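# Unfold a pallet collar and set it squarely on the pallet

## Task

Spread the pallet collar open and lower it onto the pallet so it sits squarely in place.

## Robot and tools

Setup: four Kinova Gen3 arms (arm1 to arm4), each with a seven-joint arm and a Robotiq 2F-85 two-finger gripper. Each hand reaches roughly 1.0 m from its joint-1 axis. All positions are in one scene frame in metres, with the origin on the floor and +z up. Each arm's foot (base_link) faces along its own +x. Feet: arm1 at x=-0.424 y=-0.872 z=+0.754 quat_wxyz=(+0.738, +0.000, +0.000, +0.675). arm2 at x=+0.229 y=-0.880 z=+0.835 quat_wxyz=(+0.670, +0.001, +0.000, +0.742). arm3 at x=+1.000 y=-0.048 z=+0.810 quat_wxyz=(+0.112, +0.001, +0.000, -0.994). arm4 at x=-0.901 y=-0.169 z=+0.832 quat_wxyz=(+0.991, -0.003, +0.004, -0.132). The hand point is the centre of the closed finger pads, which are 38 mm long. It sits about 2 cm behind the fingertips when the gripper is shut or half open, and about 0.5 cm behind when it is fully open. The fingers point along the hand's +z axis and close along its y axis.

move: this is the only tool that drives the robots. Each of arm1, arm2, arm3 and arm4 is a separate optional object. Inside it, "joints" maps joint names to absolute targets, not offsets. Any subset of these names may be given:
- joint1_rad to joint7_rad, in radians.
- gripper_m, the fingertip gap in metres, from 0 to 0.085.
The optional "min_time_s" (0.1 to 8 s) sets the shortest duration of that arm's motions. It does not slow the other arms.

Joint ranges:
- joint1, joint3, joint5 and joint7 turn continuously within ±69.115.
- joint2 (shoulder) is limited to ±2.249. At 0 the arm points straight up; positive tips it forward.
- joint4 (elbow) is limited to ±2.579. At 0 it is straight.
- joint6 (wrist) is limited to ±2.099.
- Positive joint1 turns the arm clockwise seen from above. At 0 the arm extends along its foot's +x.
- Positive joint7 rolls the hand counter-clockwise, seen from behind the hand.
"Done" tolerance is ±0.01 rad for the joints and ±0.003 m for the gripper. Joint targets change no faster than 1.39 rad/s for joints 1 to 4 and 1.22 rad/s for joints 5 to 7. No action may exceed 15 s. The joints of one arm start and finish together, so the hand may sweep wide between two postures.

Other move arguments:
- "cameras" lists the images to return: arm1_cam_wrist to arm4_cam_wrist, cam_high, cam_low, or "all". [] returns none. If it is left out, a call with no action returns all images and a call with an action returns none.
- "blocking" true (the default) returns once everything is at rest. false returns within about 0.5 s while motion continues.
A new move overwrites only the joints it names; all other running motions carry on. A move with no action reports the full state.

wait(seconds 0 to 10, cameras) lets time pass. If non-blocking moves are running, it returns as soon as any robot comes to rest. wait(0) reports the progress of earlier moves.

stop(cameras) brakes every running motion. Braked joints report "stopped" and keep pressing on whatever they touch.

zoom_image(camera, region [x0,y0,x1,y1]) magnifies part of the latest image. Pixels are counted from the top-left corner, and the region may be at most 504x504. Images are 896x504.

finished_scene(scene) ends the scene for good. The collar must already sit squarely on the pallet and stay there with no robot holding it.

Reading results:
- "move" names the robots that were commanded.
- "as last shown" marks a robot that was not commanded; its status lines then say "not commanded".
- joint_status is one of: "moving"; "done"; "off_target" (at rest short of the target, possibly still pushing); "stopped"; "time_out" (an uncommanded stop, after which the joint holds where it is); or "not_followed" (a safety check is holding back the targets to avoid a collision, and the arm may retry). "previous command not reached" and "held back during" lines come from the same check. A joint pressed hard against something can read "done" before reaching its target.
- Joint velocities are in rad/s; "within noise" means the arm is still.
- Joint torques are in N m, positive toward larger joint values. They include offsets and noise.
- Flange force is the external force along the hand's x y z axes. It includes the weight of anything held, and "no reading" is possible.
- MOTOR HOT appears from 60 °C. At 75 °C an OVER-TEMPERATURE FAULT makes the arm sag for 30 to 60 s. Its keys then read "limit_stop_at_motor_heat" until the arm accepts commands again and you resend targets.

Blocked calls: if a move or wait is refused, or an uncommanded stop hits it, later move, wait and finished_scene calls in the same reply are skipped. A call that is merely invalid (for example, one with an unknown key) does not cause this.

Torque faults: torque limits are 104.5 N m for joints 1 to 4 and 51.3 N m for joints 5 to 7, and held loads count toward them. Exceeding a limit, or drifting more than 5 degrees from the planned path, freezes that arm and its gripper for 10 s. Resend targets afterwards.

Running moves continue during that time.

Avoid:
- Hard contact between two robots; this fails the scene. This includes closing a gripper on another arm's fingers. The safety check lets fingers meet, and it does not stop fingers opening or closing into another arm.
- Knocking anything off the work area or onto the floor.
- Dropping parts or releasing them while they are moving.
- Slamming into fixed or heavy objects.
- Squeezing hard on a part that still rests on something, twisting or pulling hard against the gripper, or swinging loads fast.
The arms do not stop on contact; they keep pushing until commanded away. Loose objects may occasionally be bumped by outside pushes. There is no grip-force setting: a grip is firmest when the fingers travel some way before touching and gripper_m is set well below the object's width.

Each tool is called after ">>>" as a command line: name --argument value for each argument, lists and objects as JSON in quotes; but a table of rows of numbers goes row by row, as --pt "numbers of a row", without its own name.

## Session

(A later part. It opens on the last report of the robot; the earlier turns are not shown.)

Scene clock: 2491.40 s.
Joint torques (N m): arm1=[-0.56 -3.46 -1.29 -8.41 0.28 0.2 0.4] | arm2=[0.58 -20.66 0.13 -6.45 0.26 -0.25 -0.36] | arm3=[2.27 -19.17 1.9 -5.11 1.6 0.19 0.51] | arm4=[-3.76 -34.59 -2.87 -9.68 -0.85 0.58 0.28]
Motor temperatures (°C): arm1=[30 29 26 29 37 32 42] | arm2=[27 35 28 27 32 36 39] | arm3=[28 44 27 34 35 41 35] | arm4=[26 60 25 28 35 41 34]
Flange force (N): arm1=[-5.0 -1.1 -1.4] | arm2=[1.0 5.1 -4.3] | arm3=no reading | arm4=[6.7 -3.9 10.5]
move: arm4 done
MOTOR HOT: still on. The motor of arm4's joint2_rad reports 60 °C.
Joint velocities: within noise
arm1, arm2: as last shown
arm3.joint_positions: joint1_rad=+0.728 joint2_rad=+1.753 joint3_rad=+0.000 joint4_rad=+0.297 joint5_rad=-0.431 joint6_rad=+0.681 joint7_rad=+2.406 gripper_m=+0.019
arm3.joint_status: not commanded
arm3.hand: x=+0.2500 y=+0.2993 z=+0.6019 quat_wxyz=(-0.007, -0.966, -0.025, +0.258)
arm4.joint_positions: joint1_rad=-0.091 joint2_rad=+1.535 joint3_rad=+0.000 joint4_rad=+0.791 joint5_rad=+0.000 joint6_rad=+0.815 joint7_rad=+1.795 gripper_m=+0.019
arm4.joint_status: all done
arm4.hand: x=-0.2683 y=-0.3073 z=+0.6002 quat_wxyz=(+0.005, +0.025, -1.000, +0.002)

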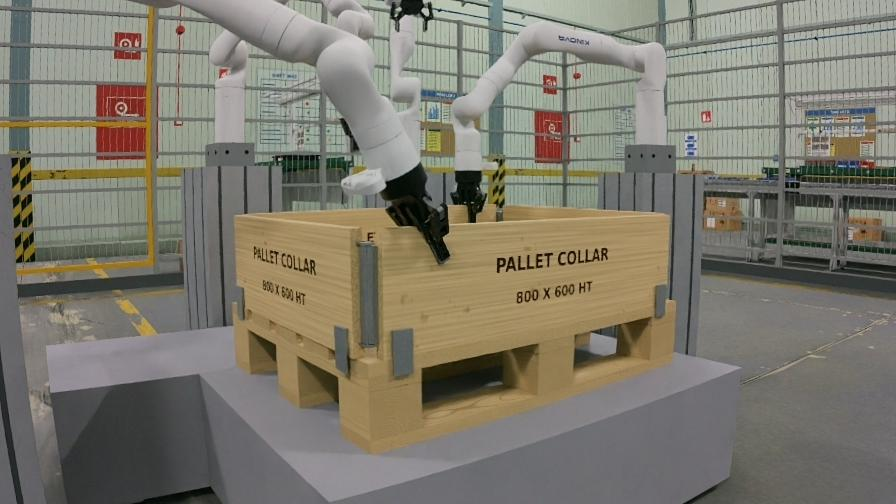

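>>> move --arm4 '{"joints":{"joint1_rad":-0.0913,"joint2_rad":1.5443,"joint4_rad":0.7825,"joint6_rad":0.8148,"joint7_rad":1.7949},"min_time_s":1}'

>>> move --arm4 '{"joints":{"joint1_rad":-0.0913,"joint2_rad":1.5536,"joint4_rad":0.7736,"joint6_rad":0.8144,"joint7_rad":1.7949},"min_time_s":1}' --cameras '["cam_low","arm4_cam_wrist"]'

Scene clock: 2520.13 s.
Joint torques (N m): arm1=[-0.52 -3.49 -1.26 -8.37 0.26 0.17 0.36] | arm2=[0.69 -20.6 0.14 -6.38 0.2 -0.23 -0.31] | arm3=[3.58 -19.83 2.08 -4.37 1.68 1.26 0.48] | arm4=[-4.66 -29.82 -3.69 -8.79 -1.18 -0.08 0.22]
Motor temperatures (°C): arm1=[30 29 26 29 37 32 42] | arm2=[27 35 28 27 32 36 39] | arm3=[28 43 27 33 35 41 35] | arm4=[26 58 25 28 35 41 34]
Flange force (N): arm1=[-5.1 -1.1 -1.7] | arm2=[0.7 5.1 -4.4] | arm3=no reading | arm4=[9.6 -4.6 1.3]
move: arm4 done
MOTOR HOT: still on. The motor of arm4's joint2_rad reports 58 °C.
Joint velocities: within noise
arm1, arm2: as last shown
arm3.joint_positions: joint1_rad=+0.728 joint2_rad=+1.753 joint3_rad=+0.000 joint4_rad=+0.297 joint5_rad=-0.431 joint6_rad=+0.681 joint7_rad=+2.406 gripper_m=+0.019
arm3.joint_status: not commanded
arm3.hand: x=+0.2500 y=+0.2993 z=+0.6019 quat_wxyz=(-0.007, -0.966, -0.025, +0.258)
arm4.joint_positions: joint1_rad=-0.091 joint2_rad=+1.544 joint3_rad=+0.000 joint4_rad=+0.782 joint5_rad=+0.000 joint6_rad=+0.815 joint7_rad=+1.795 gripper_m=+0.019
arm4.joint_status: all done
arm4.hand: x=-0.2684 y=-0.3073 z=+0.5962 quat_wxyz=(+0.005, +0.025, -1.000, +0.002)
pictures: none

Scene clock: 2521.43 s.
Joint torques (N m): arm1=[-0.52 -3.43 -1.31 -8.35 0.29 0.2 0.38] | arm2=[0.58 -20.58 0.18 -6.48 0.28 -0.26 -0.34] | arm3=[2.84 -19.73 1.9 -4.19 1.56 1.47 0.48] | arm4=[-4.45 6.58 -3.46 -6.3 -0.47 -9.37 0.26]
Motor temperatures (°C): arm1=[30 29 26 29 37 32 42] | arm2=[27 35 28 27 32 36 39] | arm3=[28 43 27 33 35 41 35] | arm4=[26 58 25 27 35 41 34]
Flange force (N): arm1=[-5.0 -1.2 -1.6] | arm2=[1.1 5.4 -4.4] | arm3=no reading | arm4=[38.9 3.6 -78.9]
move: arm4 done
MOTOR HOT: still on. The motor of arm4's joint2_rad reports 58 °C.
Joint velocities: within noise
arm1, arm2: as last shown
arm3.joint_positions: joint1_rad=+0.728 joint2_rad=+1.753 joint3_rad=+0.000 joint4_rad=+0.297 joint5_rad=-0.431 joint6_rad=+0.681 joint7_rad=+2.406 gripper_m=+0.019
arm3.joint_status: not commanded
arm3.hand: x=+0.2500 y=+0.2993 z=+0.6019 quat_wxyz=(-0.007, -0.966, -0.025, +0.258)
arm4.joint_positions: joint1_rad=-0.091 joint2_rad=+1.553 joint3_rad=+0.000 joint4_rad=+0.774 joint5_rad=+0.000 joint6_rad=+0.814 joint7_rad=+1.795 gripper_m=+0.019
arm4.joint_status: all done
arm4.hand: x=-0.2683 y=-0.3073 z=+0.5922 quat_wxyz=(+0.005, +0.025, -1.000, +0.002)
pictures: arm4_cam_wrist, cam_low

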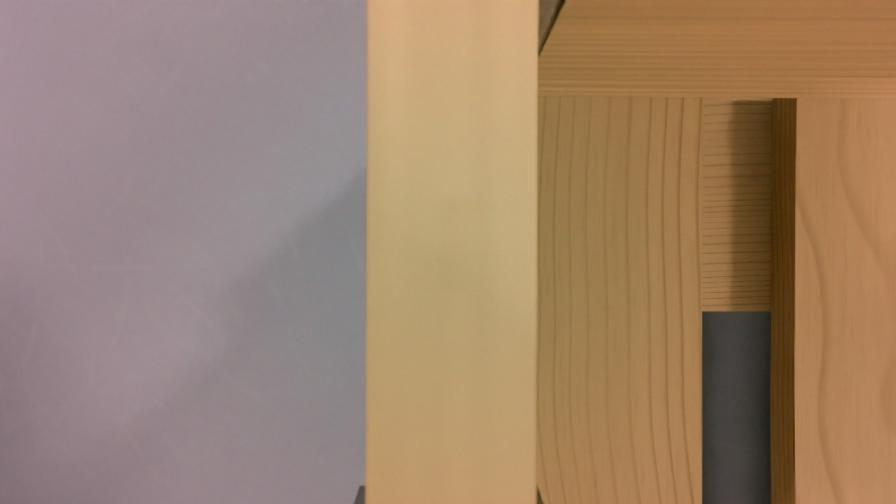

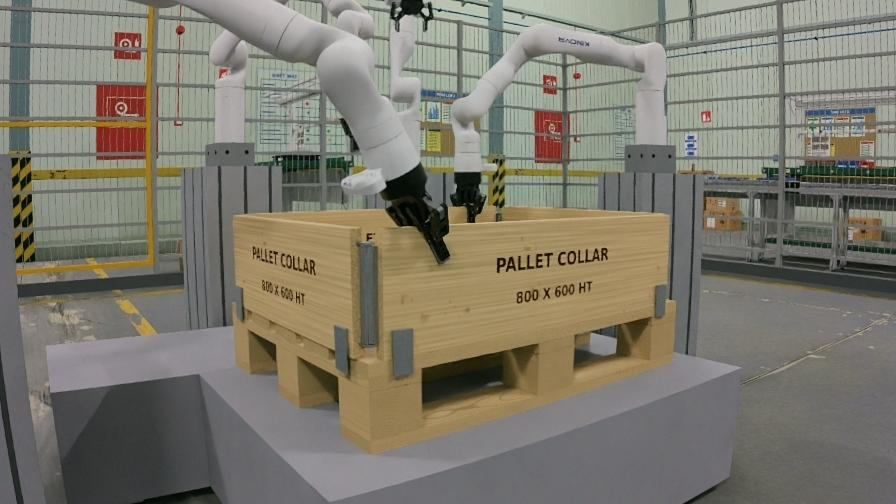

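>>> move --arm4 '{"joints":{"joint1_rad":-0.0913,"joint2_rad":1.5443,"joint4_rad":0.7825,"joint6_rad":0.8148,"joint7_rad":1.7949},"min_time_s":1}' --arm3 '{"joints":{"joint2_rad":1.7494,"joint4_rad":0.3026,"joint5_rad":-0.4318,"joint6_rad":0.6798,"joint7_rad":2.4069},"min_time_s":1}'

>>> move --arm3 '{"joints":{"gripper_m":0.05}}' --arm4 '{"joints":{"gripper_m":0.05}}'

>>> move --arm3 '{"joints":{"joint2_rad":1.4534,"joint4_rad":0.6241,"joint5_rad":-0.4455,"joint6_rad":0.6567,"joint7_rad":2.4243},"min_time_s":2.5}' --arm4 '{"joints":{"joint2_rad":1.3274,"joint4_rad":0.9406,"joint6_rad":0.8736},"min_time_s":2}' --cameras '["cam_low","cam_high","arm3_cam_wrist","arm4_cam_wrist"]'

>>> zoom_image --camera "cam_low" --region '[290, 270, 430, 390]'

>>> zoom_image --camera "cam_low" --region '[220, 240, 320, 330]'

>>> zoom_image --camera "cam_low" --region '[560, 200, 700, 340]'

>>> zoom_image --camera "cam_high" --region '[280, 160, 570, 430]'

Scene clock: 2576.77 s.
Joint torques (N m): arm1=[-0.57 -3.4 -1.32 -8.42 0.29 0.2 0.41] | arm2=[0.5 -20.67 0.21 -6.49 0.22 -0.18 -0.3] | arm3=[5.74 -29.01 2.27 -5.93 1.53 3.67 0.55] | arm4=[-3.75 -33.21 -3.21 -6.75 -1.03 2.61 0.28]
Motor temperatures (°C): arm1=[30 29 26 29 37 32 42] | arm2=[27 35 28 27 32 36 39] | arm3=[28 42 27 33 35 41 35] | arm4=[26 53 25 27 35 43 34]
Flange force (N): arm1=[-4.9 -1.2 -1.3] | arm2=[1.2 5.4 -4.2] | arm3=no reading | arm4=[-0.8 -5.9 13.9]
move: arm3 done; arm4 done
MOTOR HOT: cleared for the motors of arm4.
Joint velocities: within noise
arm1, arm2: as last shown
arm3.joint_positions: joint1_rad=+0.728 joint2_rad=+1.749 joint3_rad=+0.000 joint4_rad=+0.303 joint5_rad=-0.432 joint6_rad=+0.680 joint7_rad=+2.407 gripper_m=+0.019
arm3.joint_status: all done
arm3.hand: x=+0.2500 y=+0.2993 z=+0.6029 quat_wxyz=(-0.007, -0.966, -0.025, +0.258)
arm4.joint_positions: joint1_rad=-0.091 joint2_rad=+1.544 joint3_rad=+0.000 joint4_rad=+0.783 joint5_rad=+0.000 joint6_rad=+0.815 joint7_rad=+1.795 gripper_m=+0.019
arm4.joint_status: all done
arm4.hand: x=-0.2684 y=-0.3072 z=+0.5961 quat_wxyz=(+0.005, +0.025, -1.000, +0.002)
pictures: none

Scene clock: 2577.67 s.
Joint torques (N m): arm1=[-0.55 -3.46 -1.28 -8.41 0.27 0.21 0.43] | arm2=[0.67 -20.62 0.1 -6.5 0.24 -0.25 -0.34] | arm3=[-0.67 -28.49 -0.38 -9.77 -0.13 -0.84 -0.02] | arm4=[0.36 -26.61 -0.54 -6.33 -0.17 0.35 -0.04]
Motor temperatures (°C): arm1=[30 29 26 29 37 32 42] | arm2=[27 35 28 27 32 36 39] | arm3=[28 42 27 33 35 41 35] | arm4=[26 53 25 27 35 43 34]
Flange force (N): arm1=[-5.0 -1.0 -1.4] | arm2=[0.9 5.5 -4.4] | arm3=no reading | arm4=[0.9 0.6 -0.7]
move: arm3 done; arm4 done
Joint velocities: within noise
arm1, arm2: as last shown
arm3.joint_positions: joint1_rad=+0.728 joint2_rad=+1.749 joint3_rad=+0.000 joint4_rad=+0.303 joint5_rad=-0.432 joint6_rad=+0.680 joint7_rad=+2.407 gripper_m=+0.050
arm3.joint_status: all done
arm3.hand: x=+0.2500 y=+0.2994 z=+0.6030 quat_wxyz=(-0.007, -0.966, -0.025, +0.258)
arm4.joint_positions: joint1_rad=-0.091 joint2_rad=+1.544 joint3_rad=+0.000 joint4_rad=+0.783 joint5_rad=+0.000 joint6_rad=+0.815 joint7_rad=+1.795 gripper_m=+0.050
arm4.joint_status: all done
arm4.hand: x=-0.2684 y=-0.3072 z=+0.5962 quat_wxyz=(+0.005, +0.025, -1.000, +0.002)
pictures: none

Scene clock: 2580.50 s.
Joint torques (N m): arm1=[-0.5 -3.46 -1.33 -8.39 0.28 0.21 0.37] | arm2=[0.62 -20.58 0.11 -6.52 0.24 -0.21 -0.31] | arm3=[-0.62 -28.51 -0.3 -9.72 -0.11 -0.83 -0.04] | arm4=[0.47 -26.44 -0.5 -6.68 -0.15 0.34 -0.03]
Motor temperatures (°C): arm1=[30 29 26 29 37 32 42] | arm2=[27 35 28 27 32 36 39] | arm3=[28 42 27 33 35 41 35] | arm4=[26 53 25 27 35 43 34]
Flange force (N): arm1=[-5.1 -1.3 -1.4] | arm2=[1.1 5.7 -4.4] | arm3=[6.2 4.6 -6.6] | arm4=[0.6 0.7 -0.5]
move: arm3 done; arm4 done
Joint velocities: within noise
arm1, arm2: as last shown
arm3.joint_positions: joint1_rad=+0.728 joint2_rad=+1.453 joint3_rad=+0.000 joint4_rad=+0.624 joint5_rad=-0.446 joint6_rad=+0.657 joint7_rad=+2.424 gripper_m=+0.050
arm3.joint_status: all done
arm3.hand: x=+0.2498 y=+0.2994 z=+0.7199 quat_wxyz=(-0.007, -0.966, -0.025, +0.258)
arm4.joint_positions: joint1_rad=-0.091 joint2_rad=+1.327 joint3_rad=+0.000 joint4_rad=+0.941 joint5_rad=+0.000 joint6_rad=+0.874 joint7_rad=+1.795 gripper_m=+0.050
arm4.joint_status: all done
arm4.hand: x=-0.2674 y=-0.3068 z=+0.7003 quat_wxyz=(+0.005, +0.025, -1.000, +0.002)
pictures: arm3_cam_wrist, arm4_cam_wrist, cam_high, cam_low

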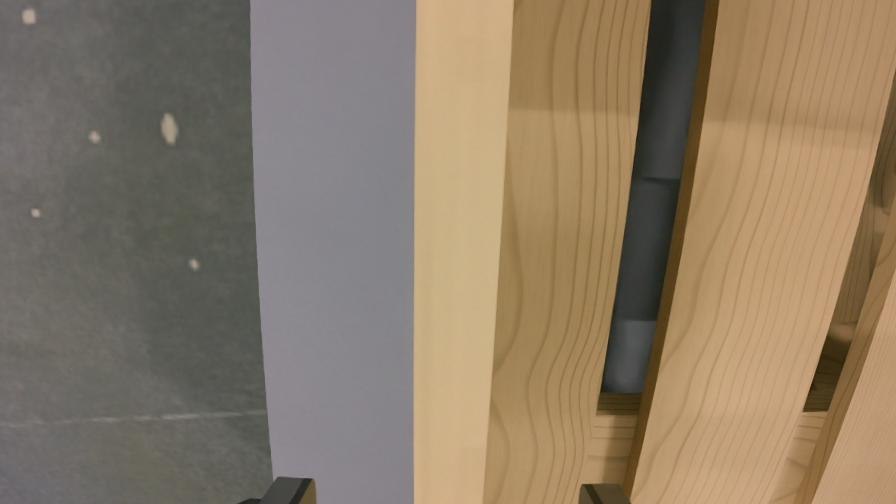

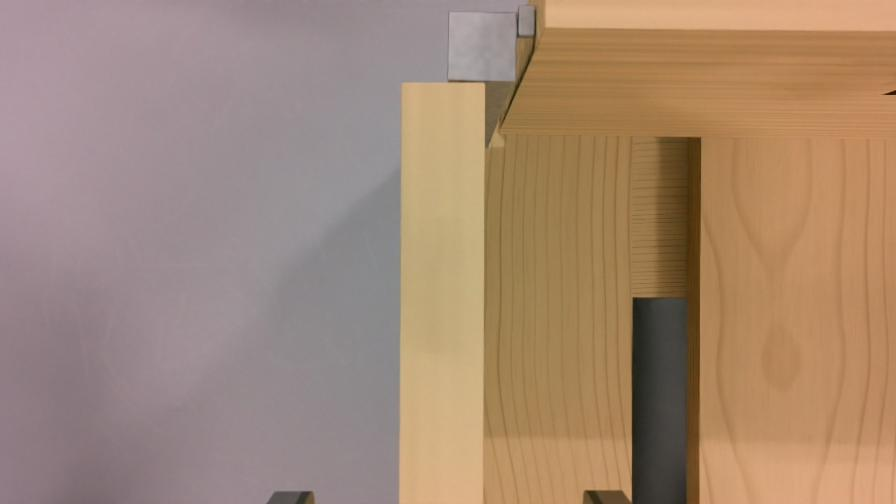

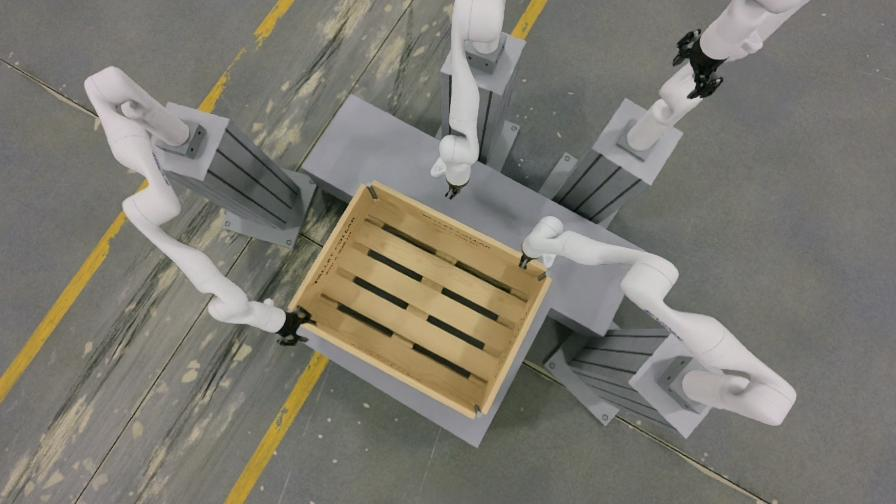

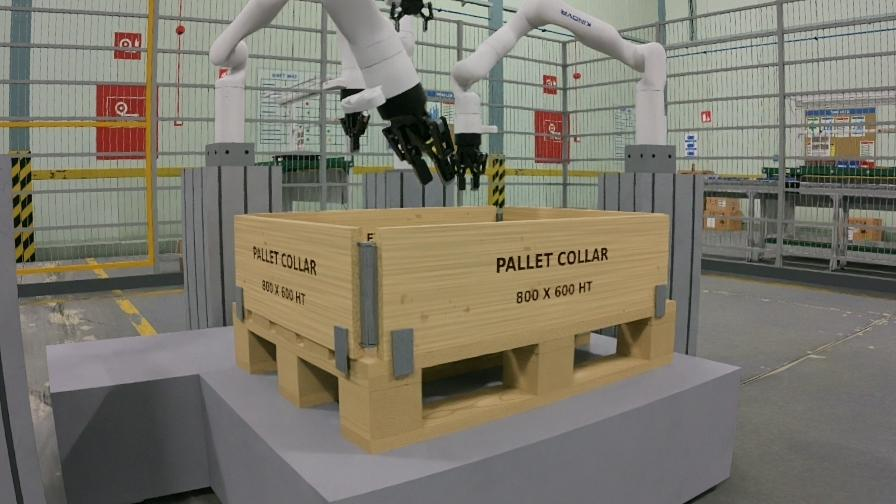

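Scaled by 3.600 from the camera's image (finer frame: 1280x720).

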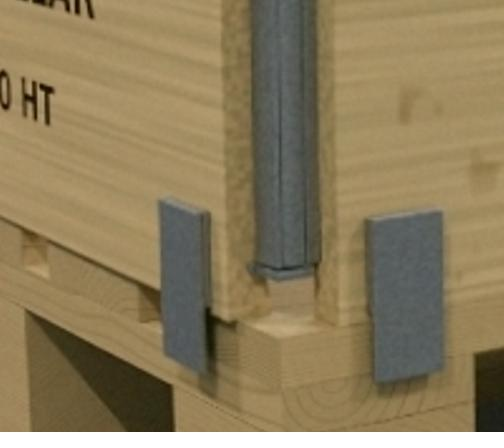

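Scaled by 5.040 from the camera's image (finer frame: 1280x720).

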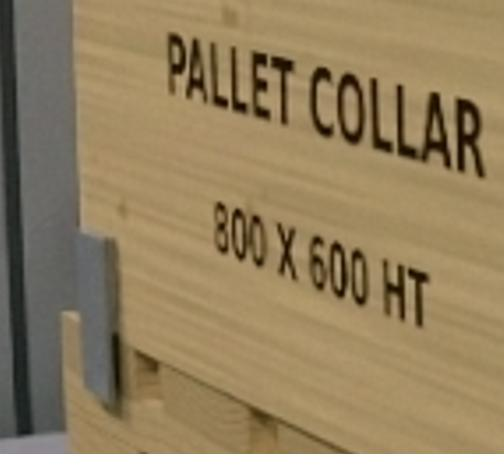

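Scaled by 3.600 from the camera's image (finer frame: 1280x720).

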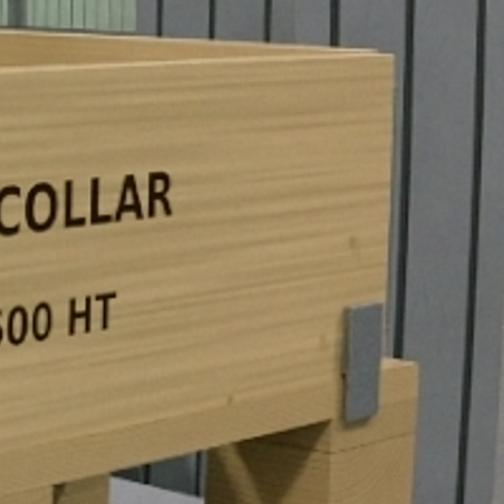

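Scaled by 1.738 from the camera's image (finer frame: 1280x720).

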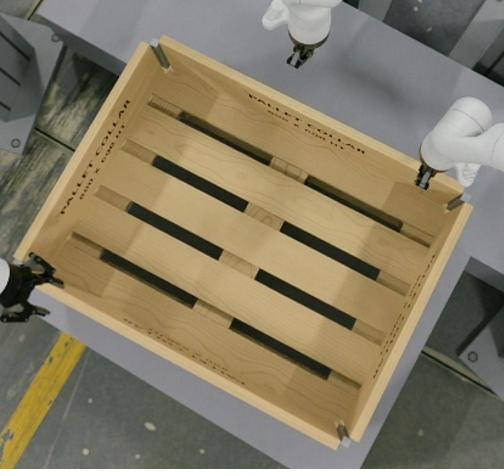

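>>> wait --seconds 0 --cameras '["arm1_cam_wrist","arm2_cam_wrist","cam_low"]'

>>> zoom_image --camera "arm2_cam_wrist" --region '[80, 0, 400, 504]'

>>> zoom_image --camera "cam_low" --region '[400, 190, 700, 340]'

Scene clock: 2598.37 s.
Joint torques (N m): arm1=[-0.56 -3.44 -1.26 -8.39 0.26 0.18 0.39] | arm2=[0.59 -20.57 0.13 -6.44 0.23 -0.19 -0.37] | arm3=[-0.72 -28.52 -0.31 -9.75 -0.13 -0.83 -0.03] | arm4=[0.38 -26.41 -0.52 -6.65 -0.15 0.34 -0.04]
Motor temperatures (°C): arm1=[30 29 26 29 37 32 42] | arm2=[27 35 27 27 32 36 39] | arm3=[28 43 27 33 35 41 35] | arm4=[26 53 25 26 35 43 34]
Flange force (N): arm1=[-4.9 -1.1 -1.5] | arm2=[1.1 5.4 -4.3] | arm3=[6.3 4.6 -6.7] | arm4=[0.5 0.5 -0.5]
Joint velocities: within noise
arm1.joint_positions: joint1_rad=+0.363 joint2_rad=-0.351 joint3_rad=-0.093 joint4_rad=+1.581 joint5_rad=-0.023 joint6_rad=+1.975 joint7_rad=+1.182 gripper_m=+0.085
arm1.joint_status: not commanded
arm1.hand: x=-0.3653 y=-0.7538 z=+1.2277 quat_wxyz=(+0.019, +0.401, -0.916, +0.027)
arm2.joint_positions: joint1_rad=-0.275 joint2_rad=+0.980 joint3_rad=+0.000 joint4_rad=+1.472 joint5_rad=+0.000 joint6_rad=+0.689 joint7_rad=+2.765 gripper_m=+0.000
arm2.joint_status: not commanded
arm2.hand: x=+0.0496 y=-0.3603 z=+0.8016 quat_wxyz=(-0.001, +1.000, +0.000, -0.001)
arm3.joint_positions: joint1_rad=+0.728 joint2_rad=+1.453 joint3_rad=+0.000 joint4_rad=+0.624 joint5_rad=-0.446 joint6_rad=+0.657 joint7_rad=+2.424 gripper_m=+0.050
arm3.joint_status: all done
arm3.hand: x=+0.2498 y=+0.2994 z=+0.7199 quat_wxyz=(-0.007, -0.966, -0.025, +0.258)
arm4.joint_positions: joint1_rad=-0.091 joint2_rad=+1.327 joint3_rad=+0.000 joint4_rad=+0.941 joint5_rad=+0.000 joint6_rad=+0.874 joint7_rad=+1.795 gripper_m=+0.050
arm4.joint_status: all done
arm4.hand: x=-0.2674 y=-0.3068 z=+0.7003 quat_wxyz=(+0.005, +0.025, -1.000, +0.002)

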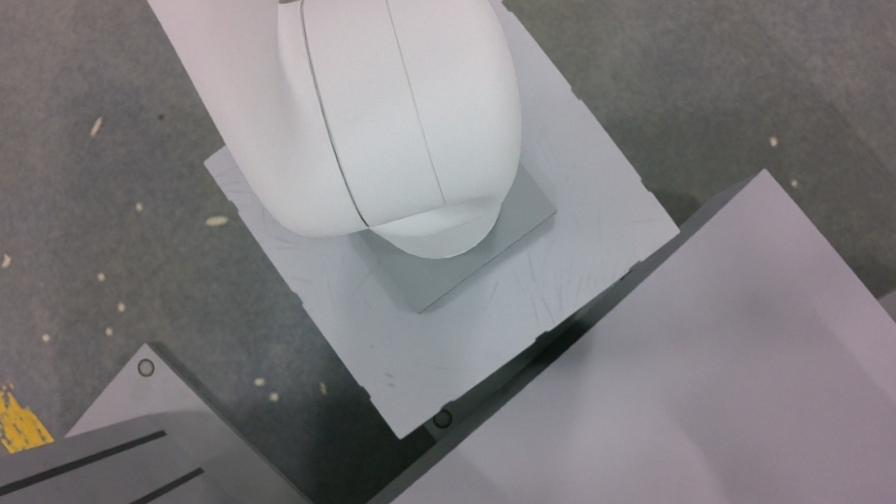

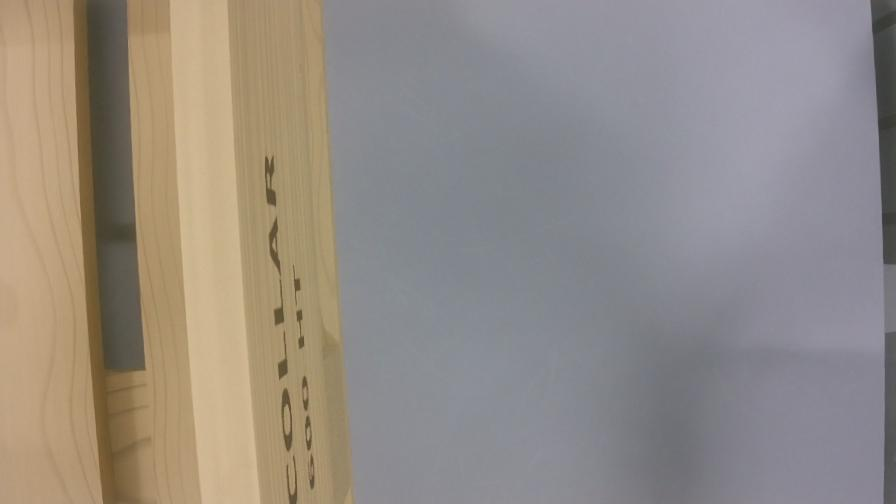

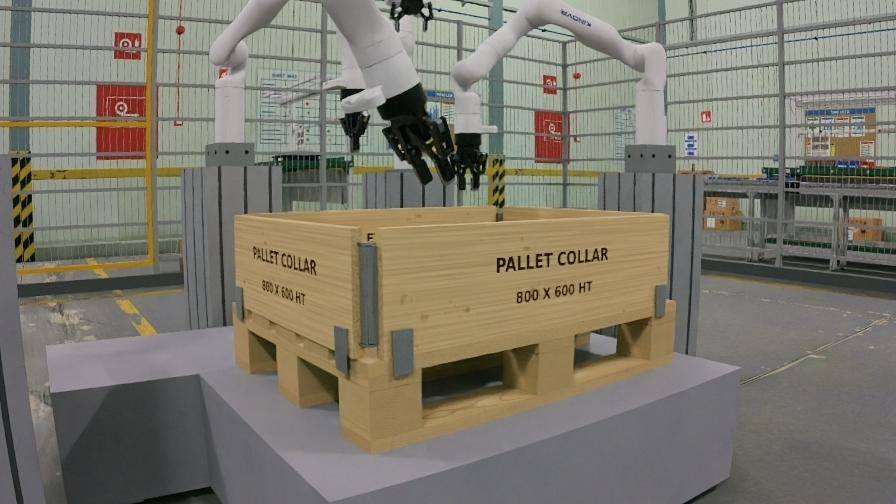

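Scaled by 1.000.

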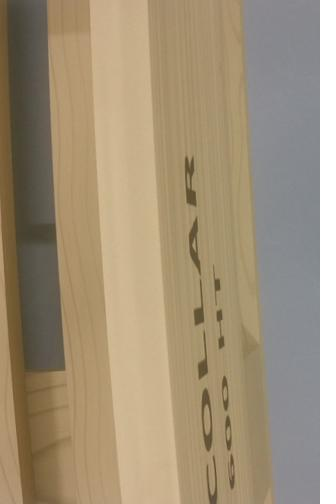

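Scaled by 1.680 from the camera's image (finer frame: 1280x720).

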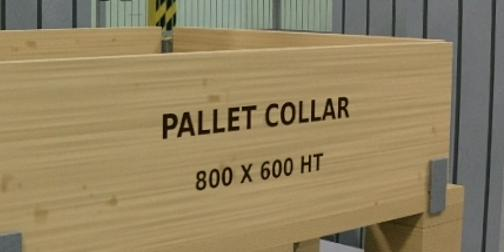

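>>> finished_scene --scene 2

The scene is finished: the task was done.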